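# Load two AA batteries into a remote's battery bay

## Task

Insert both AA batteries into the open battery compartment of the remote control, each with correct polarity and fully seated against its spring contact; the remote itself may be repositioned.

## Robot and tools

Robot: two arms, left_arm and right_arm, each ending in a parallel two-finger gripper. Base poses in the scene frame: left_arm at (+0.007, +0.288, -0.001) m, quat_wxyz (+1.000, +0.006, +0.012, +0.018); right_arm at (+0.007, -0.274, -0.003) m, quat_wxyz (+1.000, +0.021, -0.003, -0.013). Joint ranges in rad, base to gripper: waist -2.618 to 3.054, shoulder 0.000 to 3.142, elbow 0.000 to 3.142 (straight at 2.901), wrist pitch -1.571 to 1.571, wrist yaw -1.571 to 1.571, wrist roll -2.094 to 2.094.

Frames: the scene frame has its origin at table-top height, halfway between the nominal bases, a little behind the near table edge; +x points out over the table, +z up, and left_arm sits toward +y (arm names do not match image sides). Reported end_effector_position (m) and end_effector_quat_wxyz are in this frame and may be off by a few cm, more at long reach. Each gripper's fingers point along its own +z and close along its own y; the reported point lies between the finger pads, just under 1 cm behind the tips.

Row layout (used by execute_actions and move): 14 numbers, each within [-1, 1]: dx, dy, dz, rx, ry, rz, opening for left_arm, then the same seven for right_arm. Always send all 14. The six pose numbers are an offset, not a pose, taken along the arm's current Hand target axes and measured from the Hand target held when the action or move began. Scale: 1.0 equals 0.6 m for dx/dy/dz and 180 degrees for rx/ry/rz, which form one rotation vector. Sending the same offset again moves further. Six zeros re-command the current Hand target. Opening is absolute: +1 fully open (about 87 mm pad gap), +0.5 about 69 mm, 0 about 43 mm, -0.5 about 18 mm, -1 closed. A 0 there is a real command, so resend the present opening to leave a gripper alone.

execute_actions(actions, cameras): actions is a list of actions; each action is a list of up to 15 rows, one per 1/30 s step, each row offset from that action's start pose (not from the previous row); a short list repeats its last row. An empty list returns state plus all camera images. cameras: list of names, ["all"], or [] for none.

move(target, speed, blend, opening_speed, blocking, cameras): drives each gripper in a straight line toward one 14-number row, or through a list of up to 15 rows, all offsets from the same starting Hand targets. speed is m/s, 0.002 to 2.9, default 0.25 (rotation up to twice that in rad/s); one value or one per target. blend (m) rounds corners in a list; 0 stops at each. opening_speed (0.2 or more per second on the -1..+1 scale) makes opening changes gradual. blocking=false returns after about 0.5 s while motion continues. A move lasts 0.5 to 10 s; it does not avoid obstacles or the other arm. The result adds a move: line stating the ending (done, off_target, moving, held, fault) and limits (paced = pose clipped, held = steps withheld). done means within 10 mm and 2 degrees; neither done nor off_target tells you about contact.

wait(seconds 0 to 10, cameras): lets the scene run with current commands; a running move continues. stop(cameras): brakes a running move. zoom_image(camera, region [x0, y0, x1, y1], at most 504x504 px) enlarges part of a camera's newest image. finished_scene(scene): ends the current scene, irreversibly; give the current scene number.

Cameras (896x504 each): cam_head_left, cam_head_right, cam_high, cam_low, cam_left_wrist, cam_right_wrist; two fixed ones hang on a beam behind the arms.

Result lines: Hand target is the last commanded pose after clipping; the next offsets start from it. The real gripper often stops short of it; waiting does not fix that, so send the missing distance as an offset and check tilt. grip_measured uses the opening scale; to grasp, command about 0.04 below the reading at first contact (readings may be off by about 1 mm). Tool commands lists current commands. Joint velocities may read within noise. Joint torques include the arm's own weight; joints 1 to 3 wrap at ±28 N m. Step readings appear only after execute_actions calls.

Behaviour: each step the commanded orientation is clipped to within 40 degrees of the measured one. Friction and gravity can leave the hand low, short or tilted; tiny moves may go sideways or not happen. Avoid paths near an arm's own base (go around). An arm blocked by something keeps pressing until commanded back past its gripper. Faster moves and targets further past contact press harder. The scene keeps running while you write replies.

Avoid: dropping or releasing moving parts, objects leaving the table, slamming into the table, fixtures (bar under the bases, plate behind, low rail, up to 3 cm above the table) or heavy things, grippers or wrist cameras touching each other, one gripper closing on the other's fingers, strain on the wrist camera cables, and motor overheating from holding loads, stretched reach or pushing at unreachable poses (MOTOR HOT at 75 °C, fold-up fault at 90 °C). Loose objects may occasionally be nudged by outside pushes.

Each tool is called after "Request:" as a command line: name --argument value for each argument, lists and objects as JSON in quotes; but a table of rows of numbers goes row by row, as --pt "numbers of a row", without its own name.

## Session

Request:
execute_actions --actions '[]'

Request:
zoom_image --camera "cam_high" --region '[330, 100, 600, 400]'

Scene clock: 0.00 s.
left_arm: end_effector_position=(+0.3949, +0.3409, +0.0404) grip_measured=+1.000 end_effector_quat_wxyz=(+0.574, -0.105, +0.805, +0.110) | right_arm: end_effector_position=(+0.3978, -0.2976, +0.0619) grip_measured=+1.000 end_effector_quat_wxyz=(+0.598, +0.039, +0.792, -0.117)
Joint positions: left_arm=[-0.018 1.617 0.383 0.919 -0.281 -0.051 1] | right_arm=[0.138 1.609 0.383 0.953 0.354 -0.091 1]
Joint velocities: within noise
Joint torques (N m): no reading
Heat: left arm: 47 °C; right arm: 37 °C.
Hand target: left_arm +0.3968, +0.3415, +0.0446; +0.579, -0.106, +0.801, +0.110 | right_arm +0.4020, -0.2958, +0.0698; +0.608, +0.040, +0.785, -0.114
Tool commands: left_gripper/opening=+1.0 right_gripper/opening=+1.0

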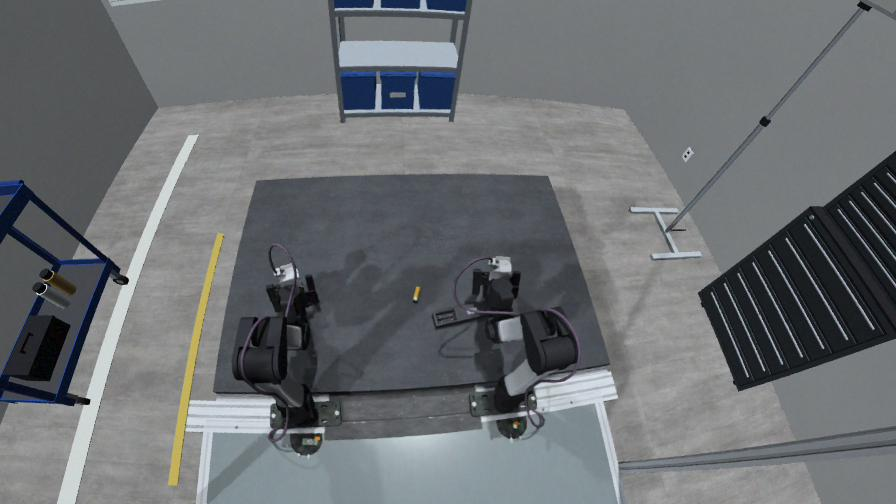

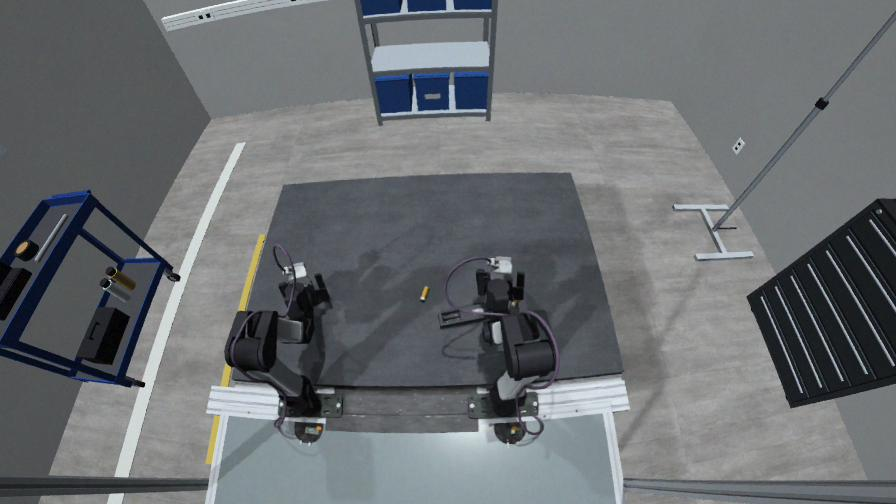

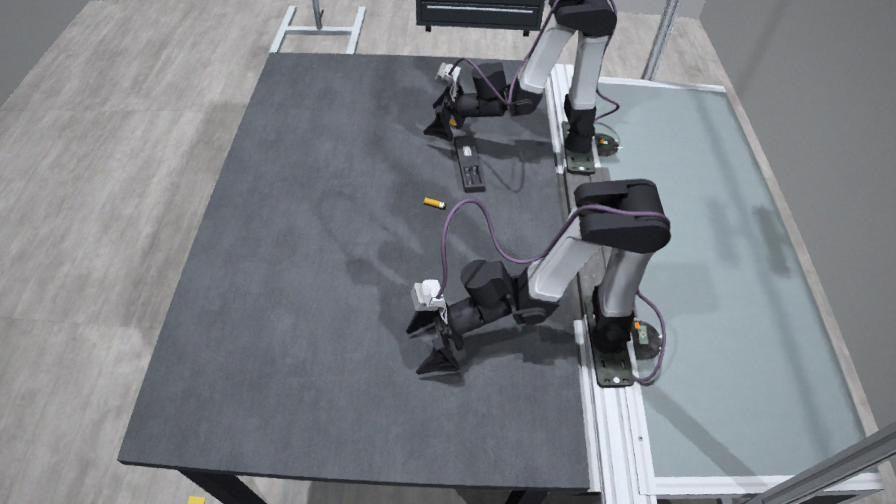

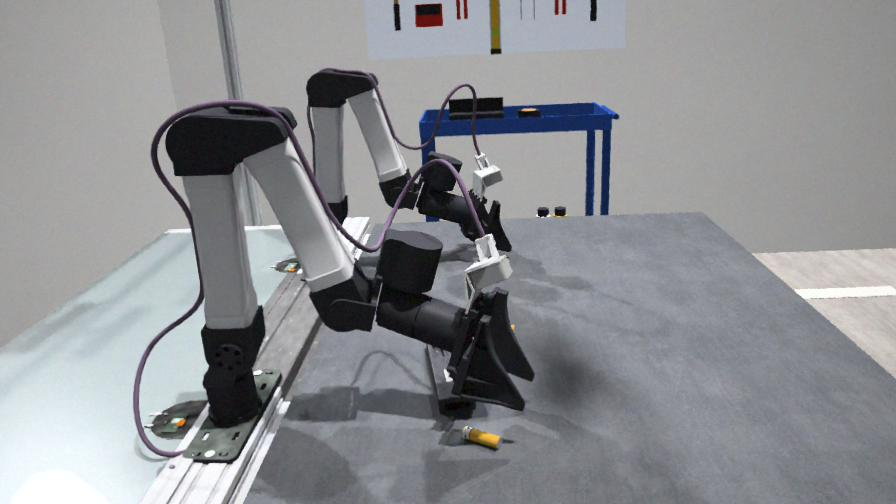

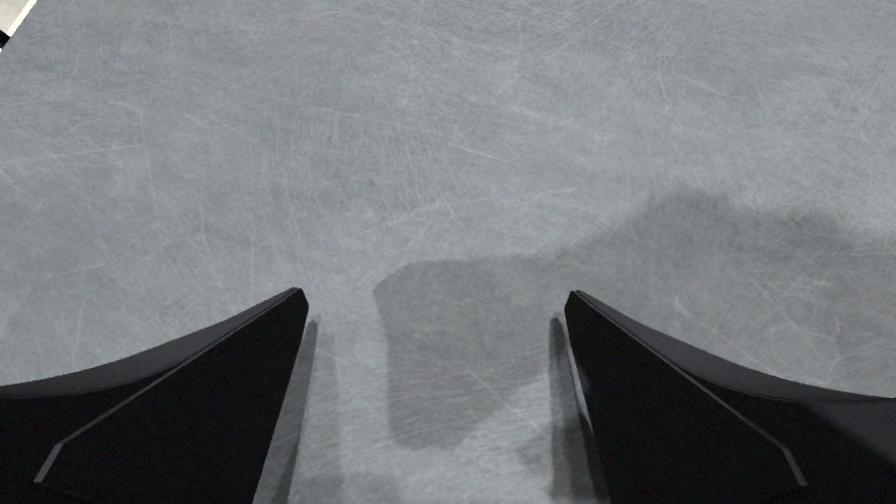

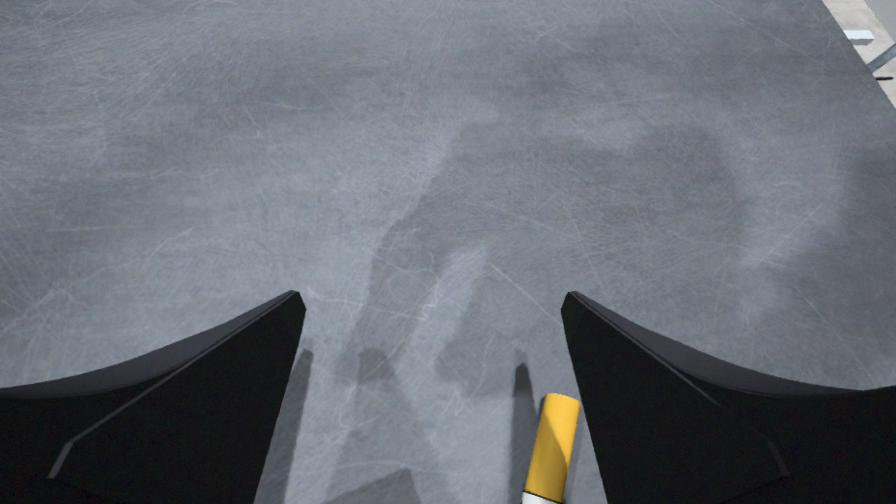

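Scaled by 1.680 from the camera's 896x504 image, which has a finer 1280x720 frame.

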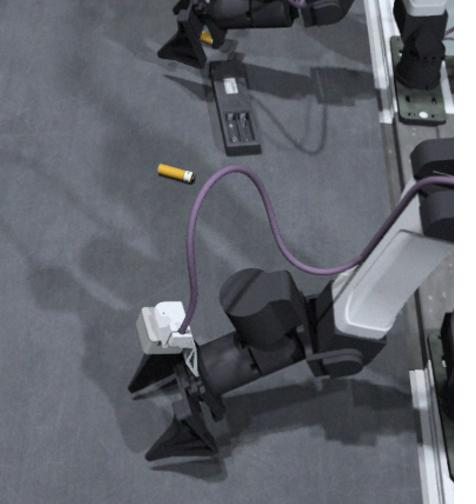

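Request:
move --target '[0.0208, -0.5912, -0.2578, 0.1633, 0.2104, 0.1249, -0.2, -0.0058, -0.0748, -0.0836, 0.0744, 0.2557, 0.0557, -0.2]' --speed 0.3 --cameras '["cam_left_wrist", "cam_right_wrist"]'

Scene clock: 47.90 s.
left_arm: end_effector_position=(+0.3579, -0.0396, +0.0594) grip_measured=-0.200 end_effector_quat_wxyz=(+0.273, +0.167, +0.947, -0.019) | right_arm: end_effector_position=(+0.3387, -0.3290, +0.0850) grip_measured=-0.200 end_effector_quat_wxyz=(+0.247, +0.208, +0.937, -0.133)
Joint positions: left_arm=[-0.864 2.053 1.656 -0.668 -0.304 -0.403 0.4] | right_arm=[0.04 1.56 1.098 -0.663 0.404 0.347 0.4]
Joint torques (N m): left_arm=[0.38 -8.88 10.44 1.19 0.02 -0.05] | right_arm=[0.09 -5.01 9.09 1.01 0.17 0.13]
Heat: left arm: 49 °C; right arm: 39 °C.
Hand target: left_arm +0.3585, -0.0434, +0.0609; +0.268, +0.165, +0.949, -0.024 | right_arm +0.3464, -0.3277, +0.0907; +0.253, +0.216, +0.935, -0.125
Off the commanded pose: left_arm 0.004 m, 1 deg | right_arm 0.010 m, 1 deg.
move: done
Images, in order (width x height): cam_left_wrist 896x504, cam_right_wrist 896x504.

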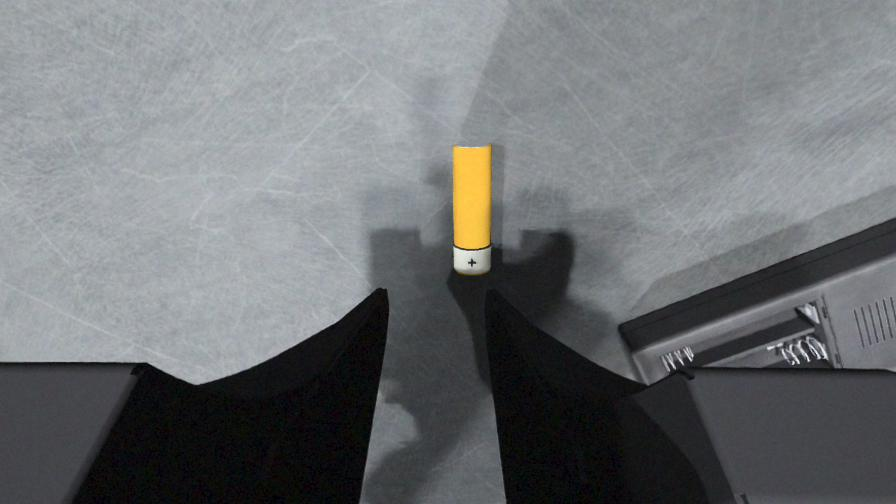

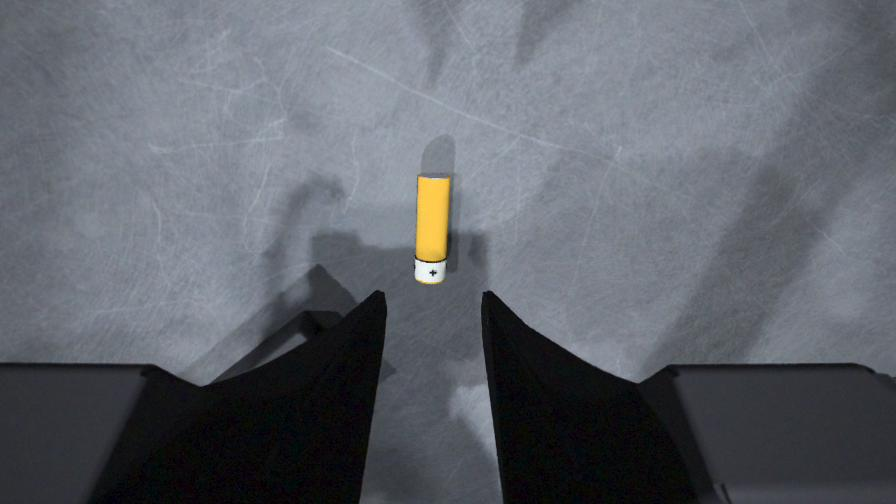

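Request:
move --pt "0.0270 -0.0220 0.0605 0 0 0 -0.2 0.0592 -0.0078 0.0970 0 0 0 -0.2" --pt "0.0270 -0.0220 0.0605 0 0 0 -0.72 0.0592 -0.0078 0.0970 0 0 0 -0.72" --pt "-0.0339 -0.0220 -0.0390 0 0 0 -0.72 -0.0128 -0.0078 -0.0152 0 0 0 -0.72" --speed 0.15 --opening_speed 0.8 --cameras '["cam_left_wrist", "cam_right_wrist"]'

Scene clock: 74.50 s.
left_arm: end_effector_position=(+0.3591, -0.0534, +0.0701) grip_measured=-0.610 end_effector_quat_wxyz=(+0.255, +0.168, +0.952, -0.011) | right_arm: end_effector_position=(+0.3396, -0.3331, +0.0871) grip_measured=-0.602 end_effector_quat_wxyz=(+0.231, +0.209, +0.941, -0.129)
Joint positions: left_arm=[-0.88 2.133 1.835 -0.815 -0.303 -0.425 0.195] | right_arm=[0.018 1.586 1.145 -0.71 0.382 0.338 0.199]
Joint torques (N m): left_arm=[-0.42 -12.59 10.22 1.16 -0.12 -0.02] | right_arm=[1.24 -8.47 8.58 0.96 0.35 0.14]
Heat: left arm: 55 °C; right arm: 44 °C.
Hand target: left_arm +0.3589, -0.0588, +0.0909; +0.268, +0.165, +0.949, -0.024 | right_arm +0.3465, -0.3312, +0.1031; +0.253, +0.216, +0.935, -0.125
Off the commanded pose: left_arm 0.021 m, 2 deg | right_arm 0.017 m, 3 deg.
move: off_target (left_arm, right_arm)
Images, in order (width x height): cam_left_wrist 896x504, cam_right_wrist 896x504.

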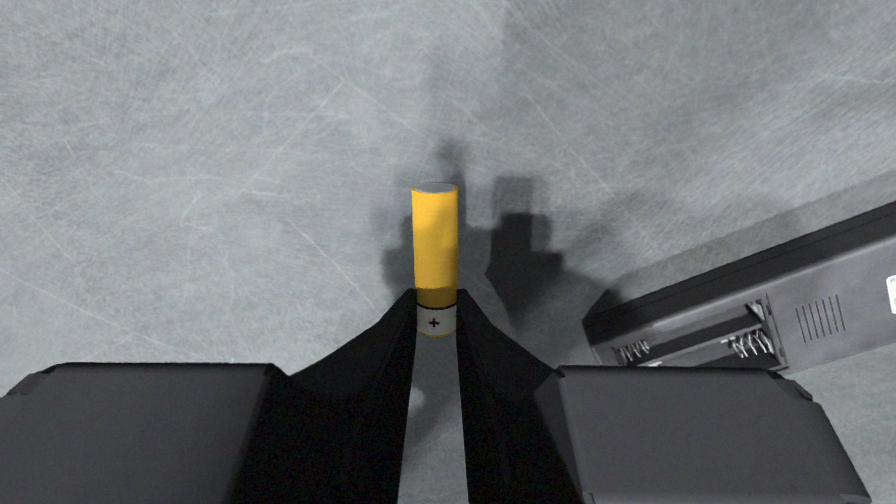

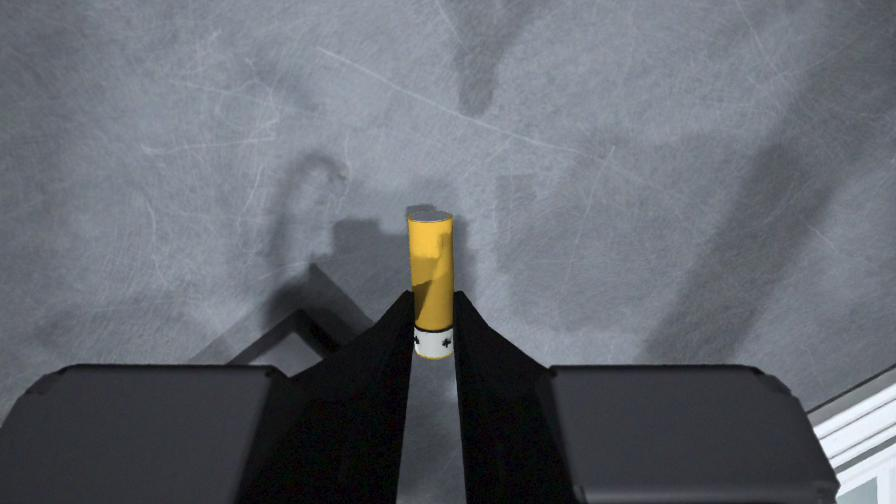

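Request:
move --pt "0.1212 0.5557 -0.1311 0.1424 0.0949 0.3578 -0.72 0.4033 0.5925 -0.2528 -0.3544 0 -0.5521 -0.72" --pt "0.1212 0.5557 -0.1311 0.1424 0.0949 0.3578 -0.72 0.4731 0.5925 -0.1441 -0.3544 0 -0.5521 -0.72" --pt "0.1212 0.5557 -0.1311 0.1424 0.0949 0.3578 -0.72 0.4731 0.5925 -0.1441 -0.3544 0 -0.5521 -0.3" --pt "0.1212 0.5557 -0.1311 0.1424 0.0949 0.3578 -0.72 0.4011 0.5925 -0.2563 -0.3544 0 -0.5521 -0.3" --speed '[0.4, 0.12, 0.12, 0.2]' --opening_speed 0.6 --cameras '["cam_left_wrist", "cam_right_wrist"]'

Scene clock: 93.73 s.
left_arm: end_effector_position=(+0.3683, +0.2876, +0.1314) grip_measured=-0.610 end_effector_quat_wxyz=(+0.065, +0.690, +0.719, -0.053) | right_arm: end_effector_position=(+0.2703, +0.0822, +0.0567) grip_measured=-0.602 end_effector_quat_wxyz=(+0.163, -0.616, +0.754, +0.158)
Joint positions: left_arm=[-0.06 1.87 1.749 -1.399 0.177 1.502 0.195] | right_arm=[0.915 2.074 1.611 -0.752 -0.218 -0.44 0.199]
Joint torques (N m): left_arm=[0.5 -7.08 9.43 0.26 0.19 0.19] | right_arm=[0.29 -10.81 5.9 0.96 -0.12 0.02]
Heat: left arm: 61 °C; right arm: 43 °C.
Hand target: left_arm +0.3699, +0.2884, +0.1351; +0.063, +0.693, +0.716, -0.054 | right_arm +0.2696, +0.0813, +0.0588; +0.165, -0.614, +0.755, +0.158 (not the last commanded pose)
Tool commands: left_gripper/opening=-0.72 right_gripper/opening=-0.72
Off the commanded pose: left_arm 0.004 m, 1 deg | right_arm 0.034 m, 11 deg.
move: held (right_arm; a check stopped the path); path passed 1 of 4 targets; target 3's new opening was not sent; limits=held
pose unreachable (right arm): on one or more control steps of this call, first in action 0 (counted from 0), this arm could not follow its commanded pose, so it was not sent that pose on those steps. It may still have moved: this result reports where it is.
cause: moving toward the commanded pose would bring a part of the arm too close to another arm (this arm's wrist (the part past joint 4) and the left arm's wrist camera, at the place that arm is still heading or pushing toward).
Images, in order (width x height): cam_left_wrist 896x504, cam_right_wrist 896x504.

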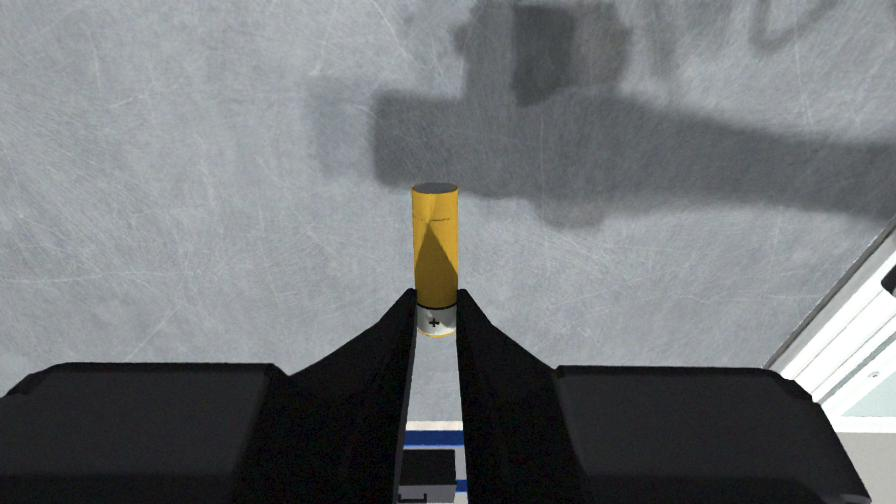

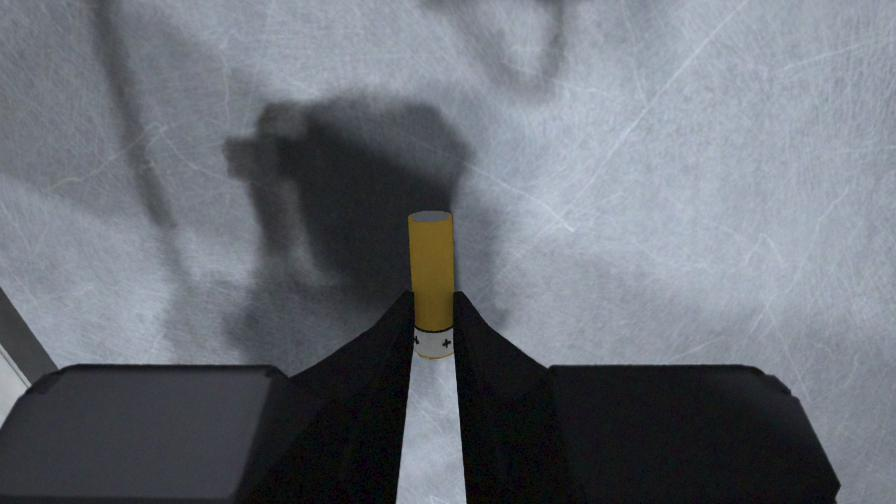

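Request:
move --pt "0.0693 0.0529 -0.0659 0 0 0 -0.72 0 0 0 0 0 0 -0.72" --pt "0.0693 0.0529 -0.0659 0 0 0 -0.72 0.0271 0 0.0541 0 -0.0344 0 -0.72" --pt "0.0693 0.0529 -0.0659 0 0 0 -0.72 0.0271 0 0.0541 0 -0.0344 0 -0.3" --pt "0.0693 0.0529 -0.0659 0 0 0 -0.72 -0.0326 0 -0.0651 0 -0.0344 0 -0.3" --speed '[0.25, 0.1, 0.1, 0.2]' --opening_speed 0.6 --cameras '["cam_right_wrist", "cam_high"]'

Request:
zoom_image --camera "cam_high" --region '[400, 100, 540, 300]'

Scene clock: 108.60 s.
left_arm: end_effector_position=(+0.3990, +0.3366, +0.1651) grip_measured=-0.610 end_effector_quat_wxyz=(+0.082, +0.689, +0.719, -0.028) | right_arm: end_effector_position=(+0.2673, +0.0761, +0.0818) grip_measured=-0.300 end_effector_quat_wxyz=(+0.182, -0.608, +0.750, +0.185)
Joint positions: left_arm=[0.069 1.981 2.035 -1.536 0.177 1.625 0.195] | right_arm=[0.893 1.989 1.572 -0.749 -0.269 -0.438 0.35]
Joint torques (N m): left_arm=[0.29 -7.6 8.98 0.3 0.19 0.13] | right_arm=[0.35 -12.25 8.47 0.99 -0.18 0.03]
Heat: left arm: 58 °C; right arm: 46 °C.
Hand target: left_arm +0.3997, +0.3369, +0.1674; +0.063, +0.693, +0.716, -0.054 | right_arm +0.2711, +0.0812, +0.1024; +0.205, -0.605, +0.745, +0.191
Off the commanded pose: left_arm 0.003 m, 4 deg | right_arm 0.022 m, 3 deg.
joint sent to its limit (left arm) — joint 4 (wrist pitch), lower limit. The joint targets are off in orientation, not in position.
move: off_target (left_arm, right_arm)
Images, in order (width x height): cam_high 896x504, cam_right_wrist 896x504.

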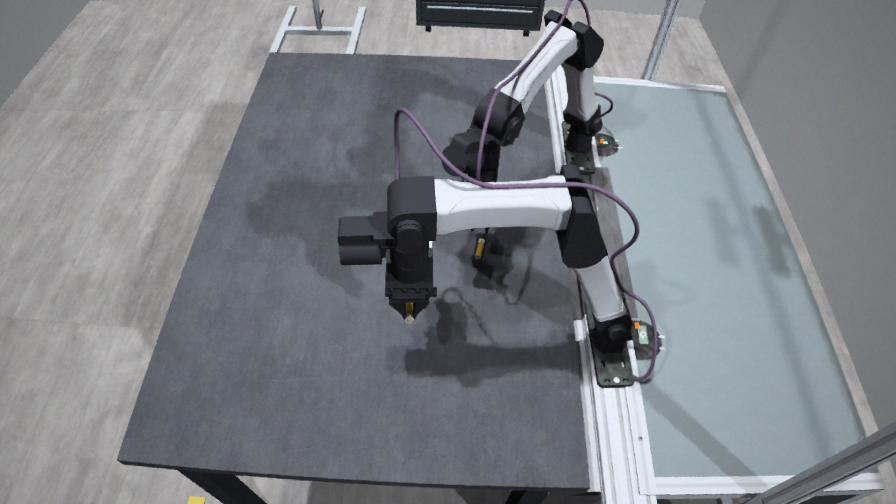

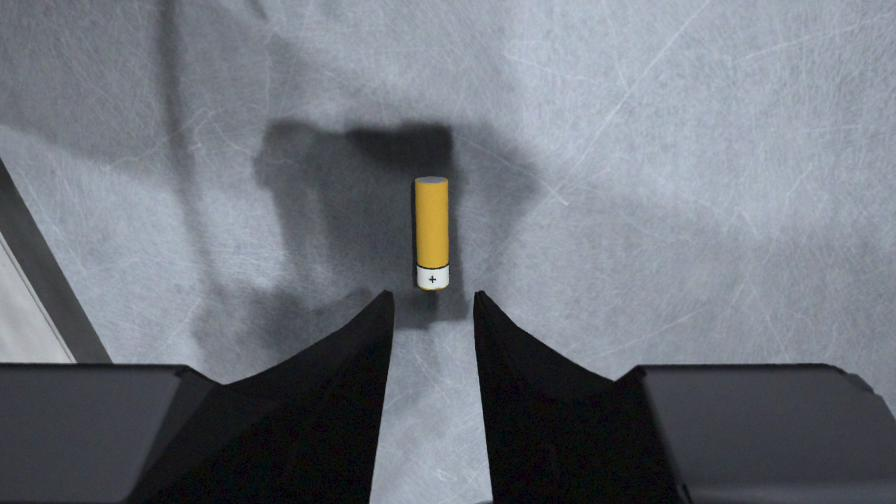

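Scaled by 2.520 from the camera's 896x504 image, which has a finer 1280x720 frame.

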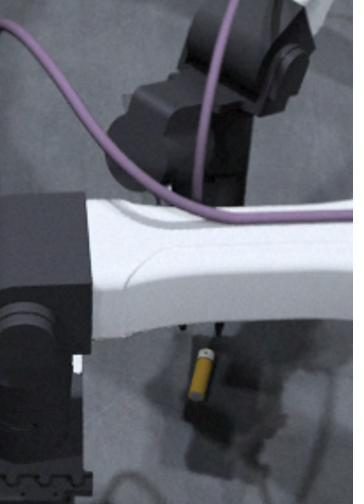

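Request:
move --target '[0, 0, 0, 0, 0, 0, -0.72, 0.4816, -0.1505, -0.2835, -0.0388, 0.0806, -0.0821, 0.6]' --speed 0.35 --cameras '["cam_right_wrist", "cam_high"]'

Request:
zoom_image --camera "cam_high" --region '[400, 90, 560, 300]'

Scene clock: 141.00 s.
left_arm: end_effector_position=(+0.3990, +0.3366, +0.1651) grip_measured=-0.610 end_effector_quat_wxyz=(+0.082, +0.689, +0.719, -0.028) | right_arm: end_effector_position=(+0.2891, -0.2659, +0.0811) grip_measured=+0.600 end_effector_quat_wxyz=(-0.091, +0.719, -0.676, -0.133)
Joint positions: left_arm=[0.069 1.981 2.035 -1.536 0.177 1.625 0.195] | right_arm=[0.041 1.687 1.286 -1.243 -0.275 -1.625 0.8]
Joint torques (N m): left_arm=[0.31 -7.61 8.94 0.3 0.18 0.15] | right_arm=[0.57 -6.2 7.94 0.06 -0.24 -0.2]
Heat: left arm: 57 °C; right arm: 53 °C.
Hand target: left_arm +0.3997, +0.3369, +0.1674; +0.063, +0.693, +0.716, -0.054 | right_arm +0.2937, -0.2650, +0.0875; -0.095, +0.726, -0.669, -0.130
Off the commanded pose: left_arm 0.002 m, 4 deg | right_arm 0.008 m, 1 deg.
joint sent to its limit (left arm) — joint 4 (wrist pitch), lower limit. The joint targets are off in orientation, not in position.
move: off_target (left_arm)
Images, in order (width x height): cam_high 896x504, cam_right_wrist 896x504.

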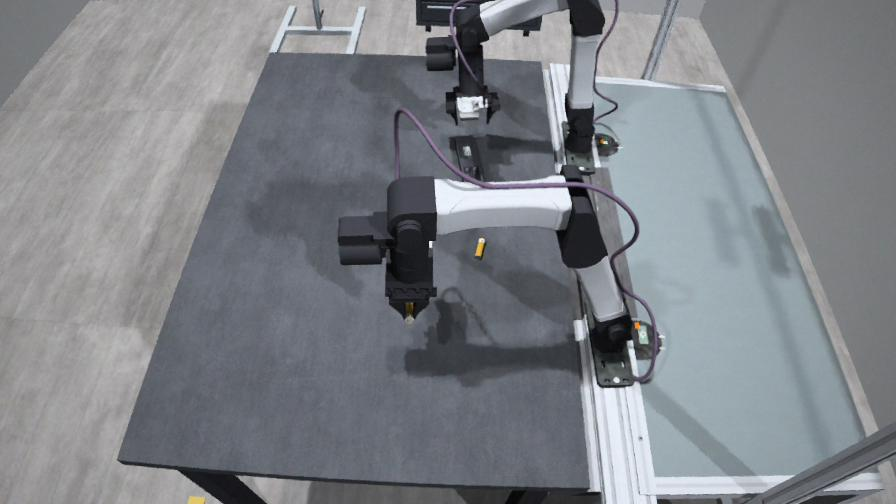

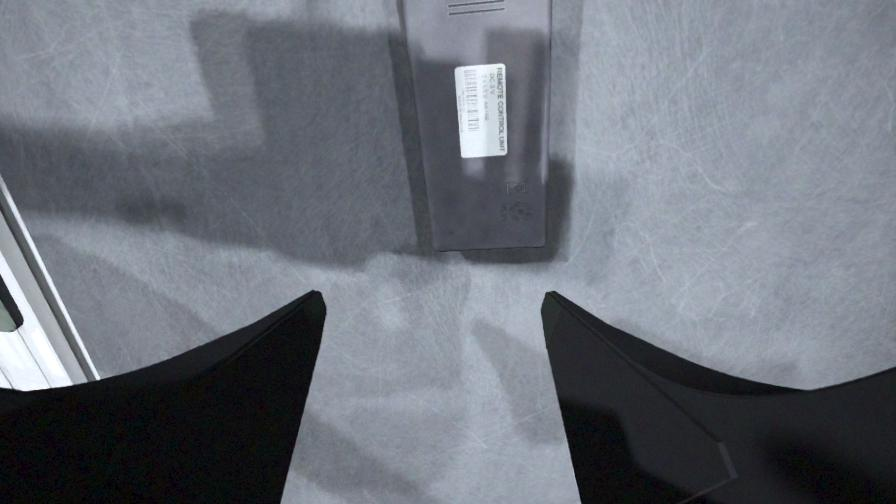

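Scaled by 2.400 from the camera's 896x504 image, which has a finer 1280x720 frame.

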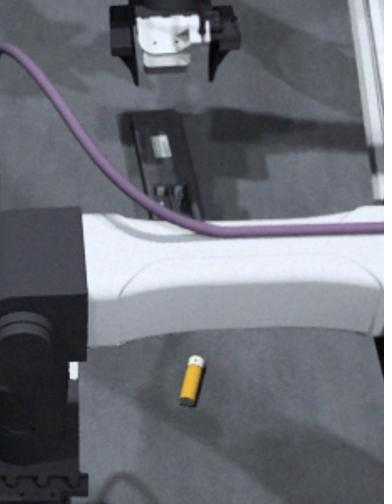

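Request:
move --pt "0 0 0 0 0 0 -0.72 0.0161 -0.0273 0.1098 -0.0077 0 -0.0232 0.6" --pt "0 0 0 0 0 0 -0.72 0.0161 -0.0273 0.1098 -0.0077 0 -0.0232 0.0" --pt "0 0 0 0 0 0 -0.72 -0.3026 -0.1470 0.2158 0.0053 0 0.0158 0.0" --speed '[0.12, 0.12, 0.15]' --opening_speed 0.7 --cameras '["cam_right_wrist", "cam_high"]'

Request:
zoom_image --camera "cam_high" --region '[390, 130, 530, 290]'

Scene clock: 165.60 s.
left_arm: end_effector_position=(+0.3990, +0.3366, +0.1651) grip_measured=-0.610 end_effector_quat_wxyz=(+0.082, +0.689, +0.719, -0.028) | right_arm: end_effector_position=(+0.3556, -0.0519, +0.0280) grip_measured=+0.090 end_effector_quat_wxyz=(-0.097, +0.710, -0.686, -0.129)
Joint positions: left_arm=[0.069 1.981 2.035 -1.536 0.177 1.625 0.195] | right_arm=[0.567 2.155 1.67 -0.988 -0.267 -1.048 0.545]
Joint torques (N m): left_arm=[0.35 -7.62 8.99 0.32 0.18 0.13] | right_arm=[1.14 -7.09 7.21 0.75 -0.15 0.14]
Heat: left arm: 57 °C; right arm: 46 °C.
Hand target: left_arm +0.3997, +0.3369, +0.1674; +0.063, +0.693, +0.716, -0.054 | right_arm +0.3605, -0.0451, +0.0192; -0.098, +0.708, -0.687, -0.127
Off the commanded pose: left_arm 0.002 m, 4 deg | right_arm 0.012 m, 0 deg.
joint sent to its limit (left arm) — joint 4 (wrist pitch), lower limit. The joint targets are off in orientation, not in position.
move: off_target (left_arm, right_arm)
Images, in order (width x height): cam_high 896x504, cam_right_wrist 896x504.

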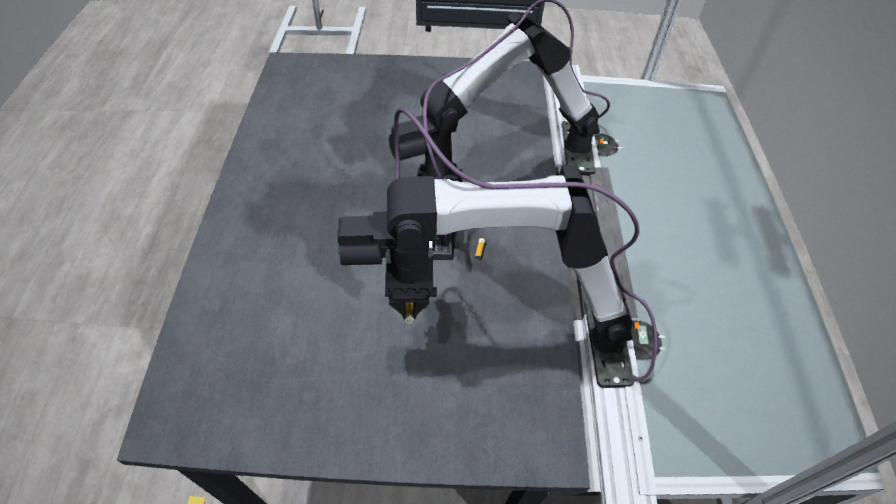

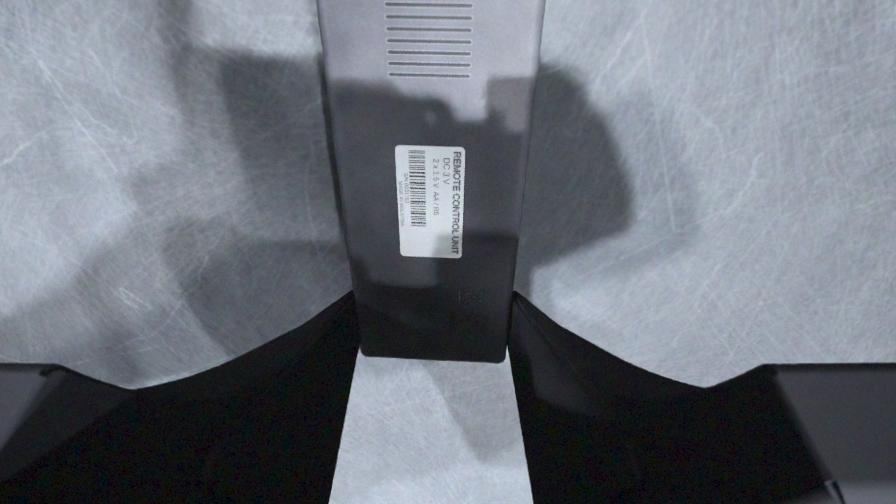

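Scaled by 3.150 from the camera's 896x504 image, which has a finer 1280x720 frame.

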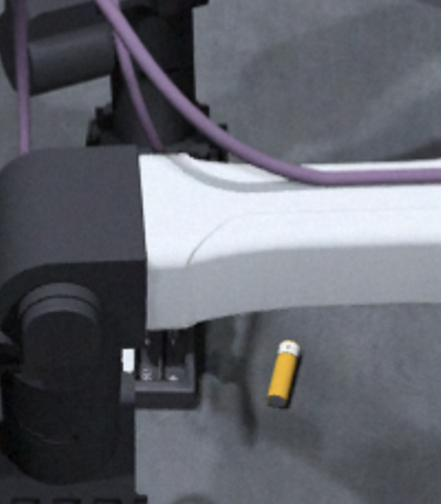

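Request:
move --pt "0 0 0 0 0 0 -0.72 0.0060 0.0072 -0.0127 0 0 0 0.35" --pt "0 0 0 0 0 0 -0.72 0.0045 0.0053 -0.0118 0 -0.3456 0 0.35" --pt "-0.3790 -0.1022 0.2012 0 0 0 -0.72 0.0045 0.0053 -0.0118 0 -0.3456 0 0.0" --speed '[0.3, 0.35, 0.25]' --opening_speed 0.8 --cameras '["cam_right_wrist", "cam_left_wrist"]'

Scene clock: 195.93 s.
left_arm: end_effector_position=(+0.3403, +0.0901, +0.0839) grip_measured=-0.610 end_effector_quat_wxyz=(+0.056, +0.696, +0.713, -0.065) | right_arm: end_effector_position=(+0.3591, -0.0525, +0.0249) grip_measured=+0.096 end_effector_quat_wxyz=(-0.437, +0.541, -0.543, -0.470)
Joint positions: left_arm=[-0.593 1.995 1.737 -1.204 0.147 0.983 0.195] | right_arm=[0.192 2.103 1.055 0.003 -1.315 -0.984 0.548]
Joint torques (N m): left_arm=[0.59 -8.69 7.88 0.77 -0.01 0] | right_arm=[0.72 -8.38 4.31 1.2 -0.68 0.08]
Heat: left arm: 57 °C; right arm: 45 °C.
Hand target: left_arm +0.3474, +0.0909, +0.0854; +0.063, +0.693, +0.716, -0.054 | right_arm +0.3579, -0.0500, +0.0252; -0.439, +0.541, -0.538, -0.474
Off the commanded pose: left_arm 0.007 m, 2 deg | right_arm 0.003 m, 1 deg.
move: done
Images, in order (width x height): cam_left_wrist 896x504, cam_right_wrist 896x504.

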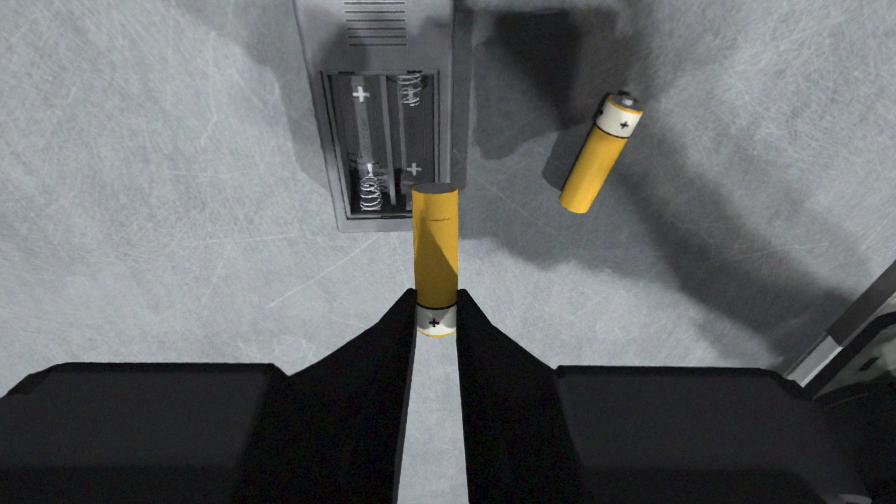

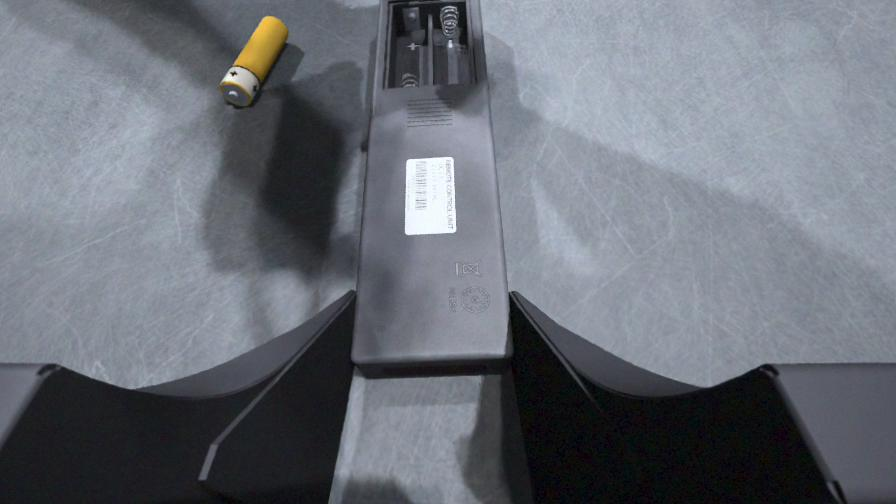

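Request:
move --target '[-0.0089, 0.0005, 0.0446, 0, 0, 0, -0.72, 0, 0, 0, 0, 0, 0, 0.0]' --speed 0.15 --cameras '["cam_right_wrist", "cam_left_wrist"]'

Request:
zoom_image --camera "cam_right_wrist" --region '[360, 0, 520, 120]'

Scene clock: 220.73 s.
left_arm: end_effector_position=(+0.3481, +0.0802, +0.0652) grip_measured=-0.610 end_effector_quat_wxyz=(+0.068, +0.693, +0.715, -0.062) | right_arm: end_effector_position=(+0.3591, -0.0525, +0.0249) grip_measured=+0.096 end_effector_quat_wxyz=(-0.437, +0.541, -0.543, -0.470)
Joint positions: left_arm=[-0.604 2.024 1.705 -1.116 0.144 0.964 0.195] | right_arm=[0.192 2.103 1.055 0.003 -1.315 -0.984 0.548]
Joint torques (N m): left_arm=[-0.02 -8.68 5.68 0.8 -0.02 0.01] | right_arm=[0.72 -8.36 4.3 1.2 -0.69 0.07]
Heat: left arm: 57 °C; right arm: 43 °C.
Hand target: left_arm +0.3483, +0.0811, +0.0600; +0.063, +0.693, +0.716, -0.054 | right_arm +0.3579, -0.0500, +0.0252; -0.439, +0.541, -0.538, -0.474
Off the commanded pose: left_arm 0.005 m, 1 deg | right_arm 0.003 m, 1 deg.
move: done
Images, in order (width x height): cam_left_wrist 896x504, cam_right_wrist 896x504.

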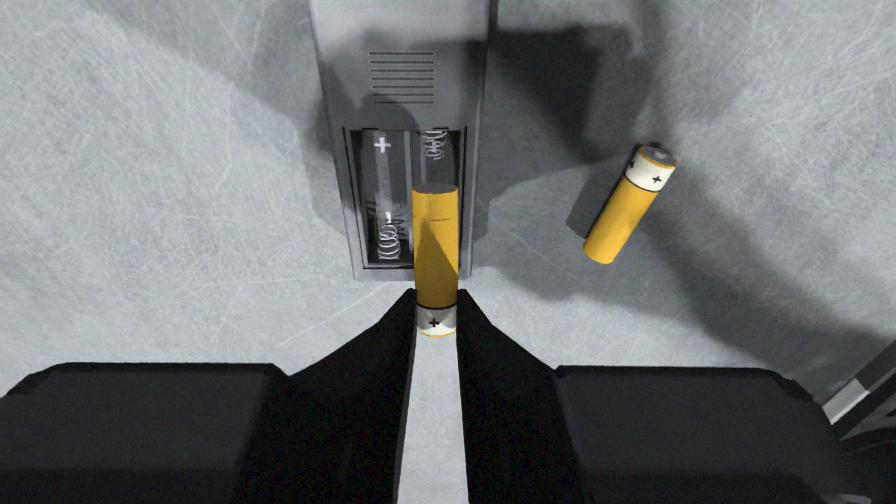

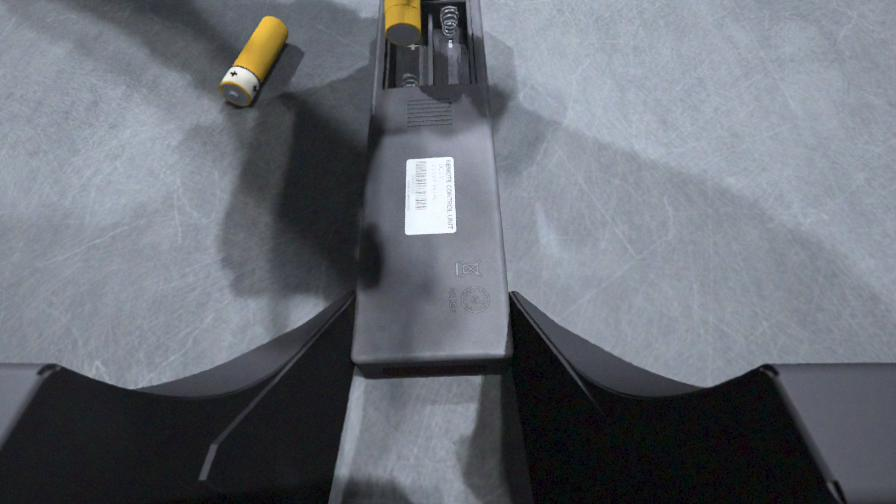

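Scaled by 3.150 from the camera's 896x504 image, which has a finer 1280x720 frame.

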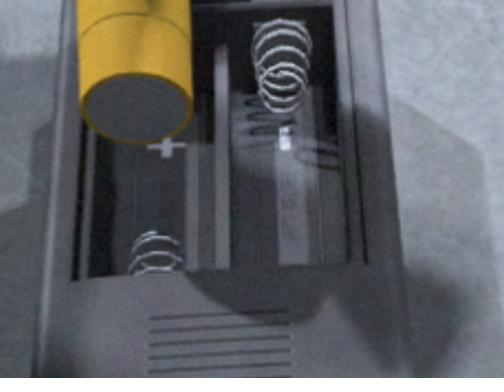

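Request:
move --target '[0.0032, 0.0012, 0.0350, 0, 0, 0, -0.72, 0, 0, 0, 0, 0, 0, 0.0]' --speed 0.1 --cameras '["cam_right_wrist", "cam_left_wrist"]'

Request:
zoom_image --camera "cam_right_wrist" --region '[360, 0, 520, 120]'

Scene clock: 238.13 s.
left_arm: end_effector_position=(+0.3485, +0.0806, +0.0450) grip_measured=-0.610 end_effector_quat_wxyz=(+0.064, +0.692, +0.716, -0.060) | right_arm: end_effector_position=(+0.3591, -0.0525, +0.0249) grip_measured=+0.096 end_effector_quat_wxyz=(-0.437, +0.541, -0.543, -0.470)
Joint positions: left_arm=[-0.604 2.042 1.652 -1.05 0.141 0.961 0.195] | right_arm=[0.192 2.103 1.055 0.003 -1.315 -0.984 0.548]
Joint torques (N m): left_arm=[-0.32 -8.61 5.52 0.9 0.07 0] | right_arm=[0.72 -8.39 4.33 1.19 -0.69 0.08]
Heat: left arm: 59 °C; right arm: 43 °C.
Hand target: left_arm +0.3493, +0.0796, +0.0389; +0.063, +0.693, +0.716, -0.054 | right_arm +0.3579, -0.0500, +0.0252; -0.439, +0.541, -0.538, -0.474
Off the commanded pose: left_arm 0.006 m, 1 deg | right_arm 0.003 m, 1 deg.
move: done
Images, in order (width x height): cam_left_wrist 896x504, cam_right_wrist 896x504.

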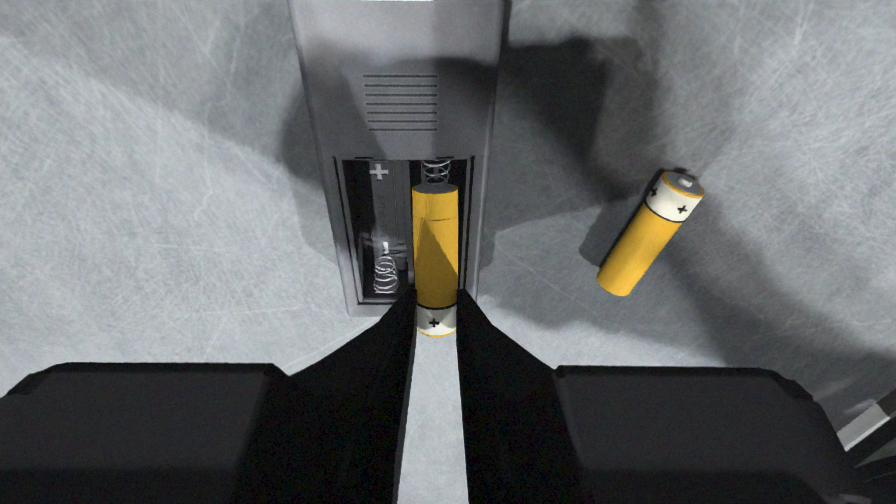

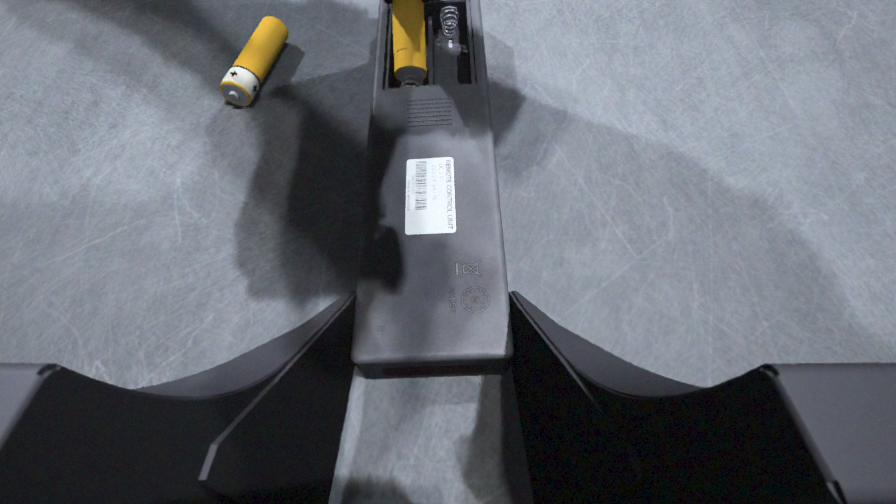

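Scaled by 3.150 from the camera's 896x504 image, which has a finer 1280x720 frame.

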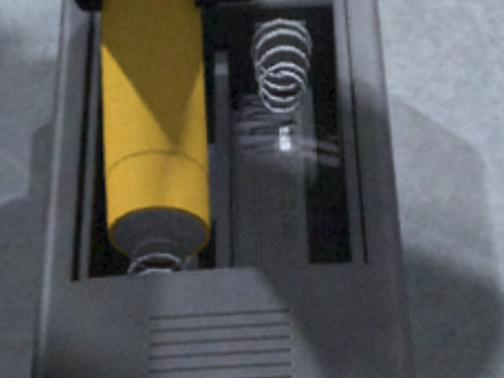

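Request:
move --pt "-0.0128 -0.0005 0.0040 0 0 0 -0.72 0 0 0 0 0 0 0.0" --pt "-0.0128 -0.0005 0.0040 0 0 0 -0.40 0 0 0 0 0 0 0.0" --pt "-0.0243 -0.0003 -0.0803 0 0 0 -0.40 0 0 0 0 0 0 0.0" --pt "0.0282 -0.0003 -0.0659 0 -0.2222 0 -0.78 0 0 0 0 0 0 0.0" --pt "0.0376 -0.0003 -0.0125 0 -0.2222 0 -0.78 0 0 0 0 0 0 0.0" --speed '[0.06, 0.1, 0.15, 0.3, 0.1]' --opening_speed 0.6 --blend '[0, 0, 0.01, 0, 0]' --cameras '["cam_right_wrist", "cam_left_wrist"]'

Request:
zoom_image --camera "cam_right_wrist" --region '[360, 0, 520, 120]'

Request:
zoom_image --camera "cam_left_wrist" --region '[340, 140, 540, 380]'

Scene clock: 261.97 s.
left_arm: end_effector_position=(+0.3491, +0.1043, +0.0474) grip_measured=-0.780 end_effector_quat_wxyz=(+0.301, +0.631, +0.657, -0.282) | right_arm: end_effector_position=(+0.3592, -0.0525, +0.0249) grip_measured=+0.096 end_effector_quat_wxyz=(-0.437, +0.542, -0.543, -0.470)
Joint positions: left_arm=[-0.264 1.81 1.184 -0.611 0.813 1.168 0.11] | right_arm=[0.192 2.103 1.055 0.003 -1.315 -0.984 0.548]
Joint torques (N m): left_arm=[0.42 -6.68 5.16 1.16 0.64 0.13] | right_arm=[0.72 -8.36 4.3 1.19 -0.69 0.09]
Heat: left arm: 61 °C; right arm: 44 °C.
Hand target: left_arm +0.3482, +0.1030, +0.0426; +0.304, +0.633, +0.651, -0.288 | right_arm +0.3579, -0.0500, +0.0253; -0.440, +0.541, -0.538, -0.474
Off the commanded pose: left_arm 0.005 m, 1 deg | right_arm 0.003 m, 1 deg.
move: done; target 4's new opening was sent with left_arm's hand 0.012 m and 3 deg from that target
Images, in order (width x height): cam_left_wrist 896x504, cam_right_wrist 896x504.

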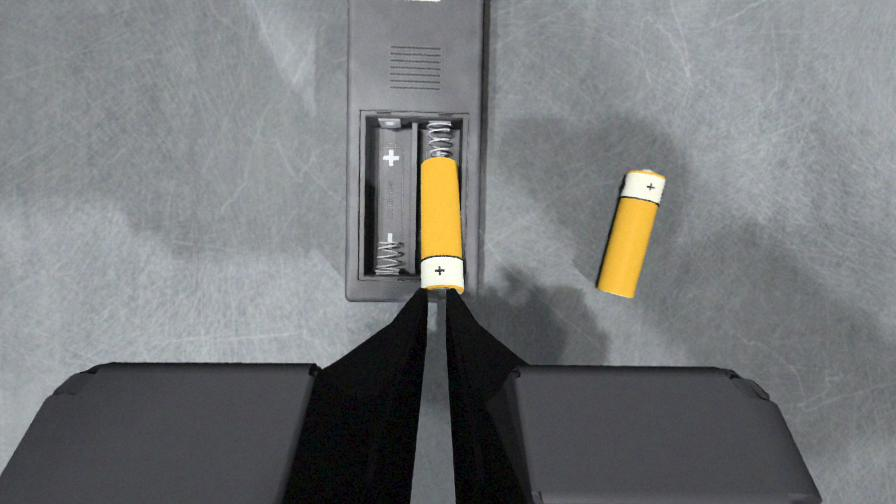

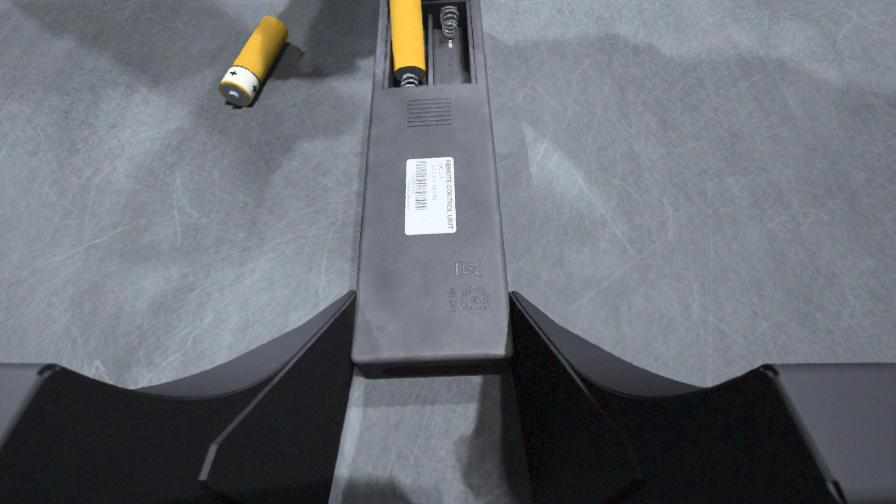

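Scaled by 3.150 from the camera's 896x504 image, which has a finer 1280x720 frame.

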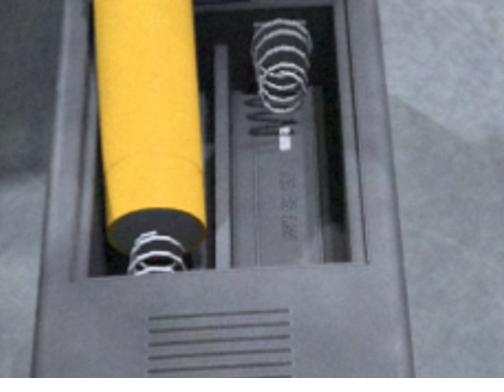

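Scaled by 2.100 from the camera's 896x504 image, which has a finer 1280x720 frame.

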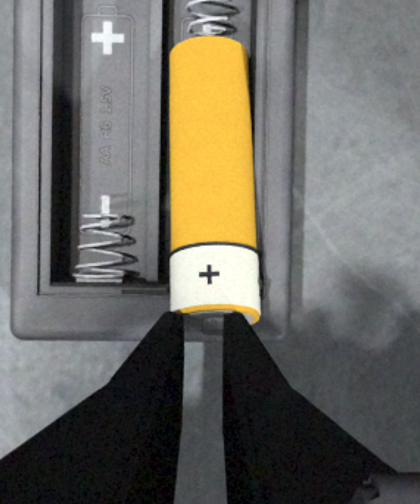

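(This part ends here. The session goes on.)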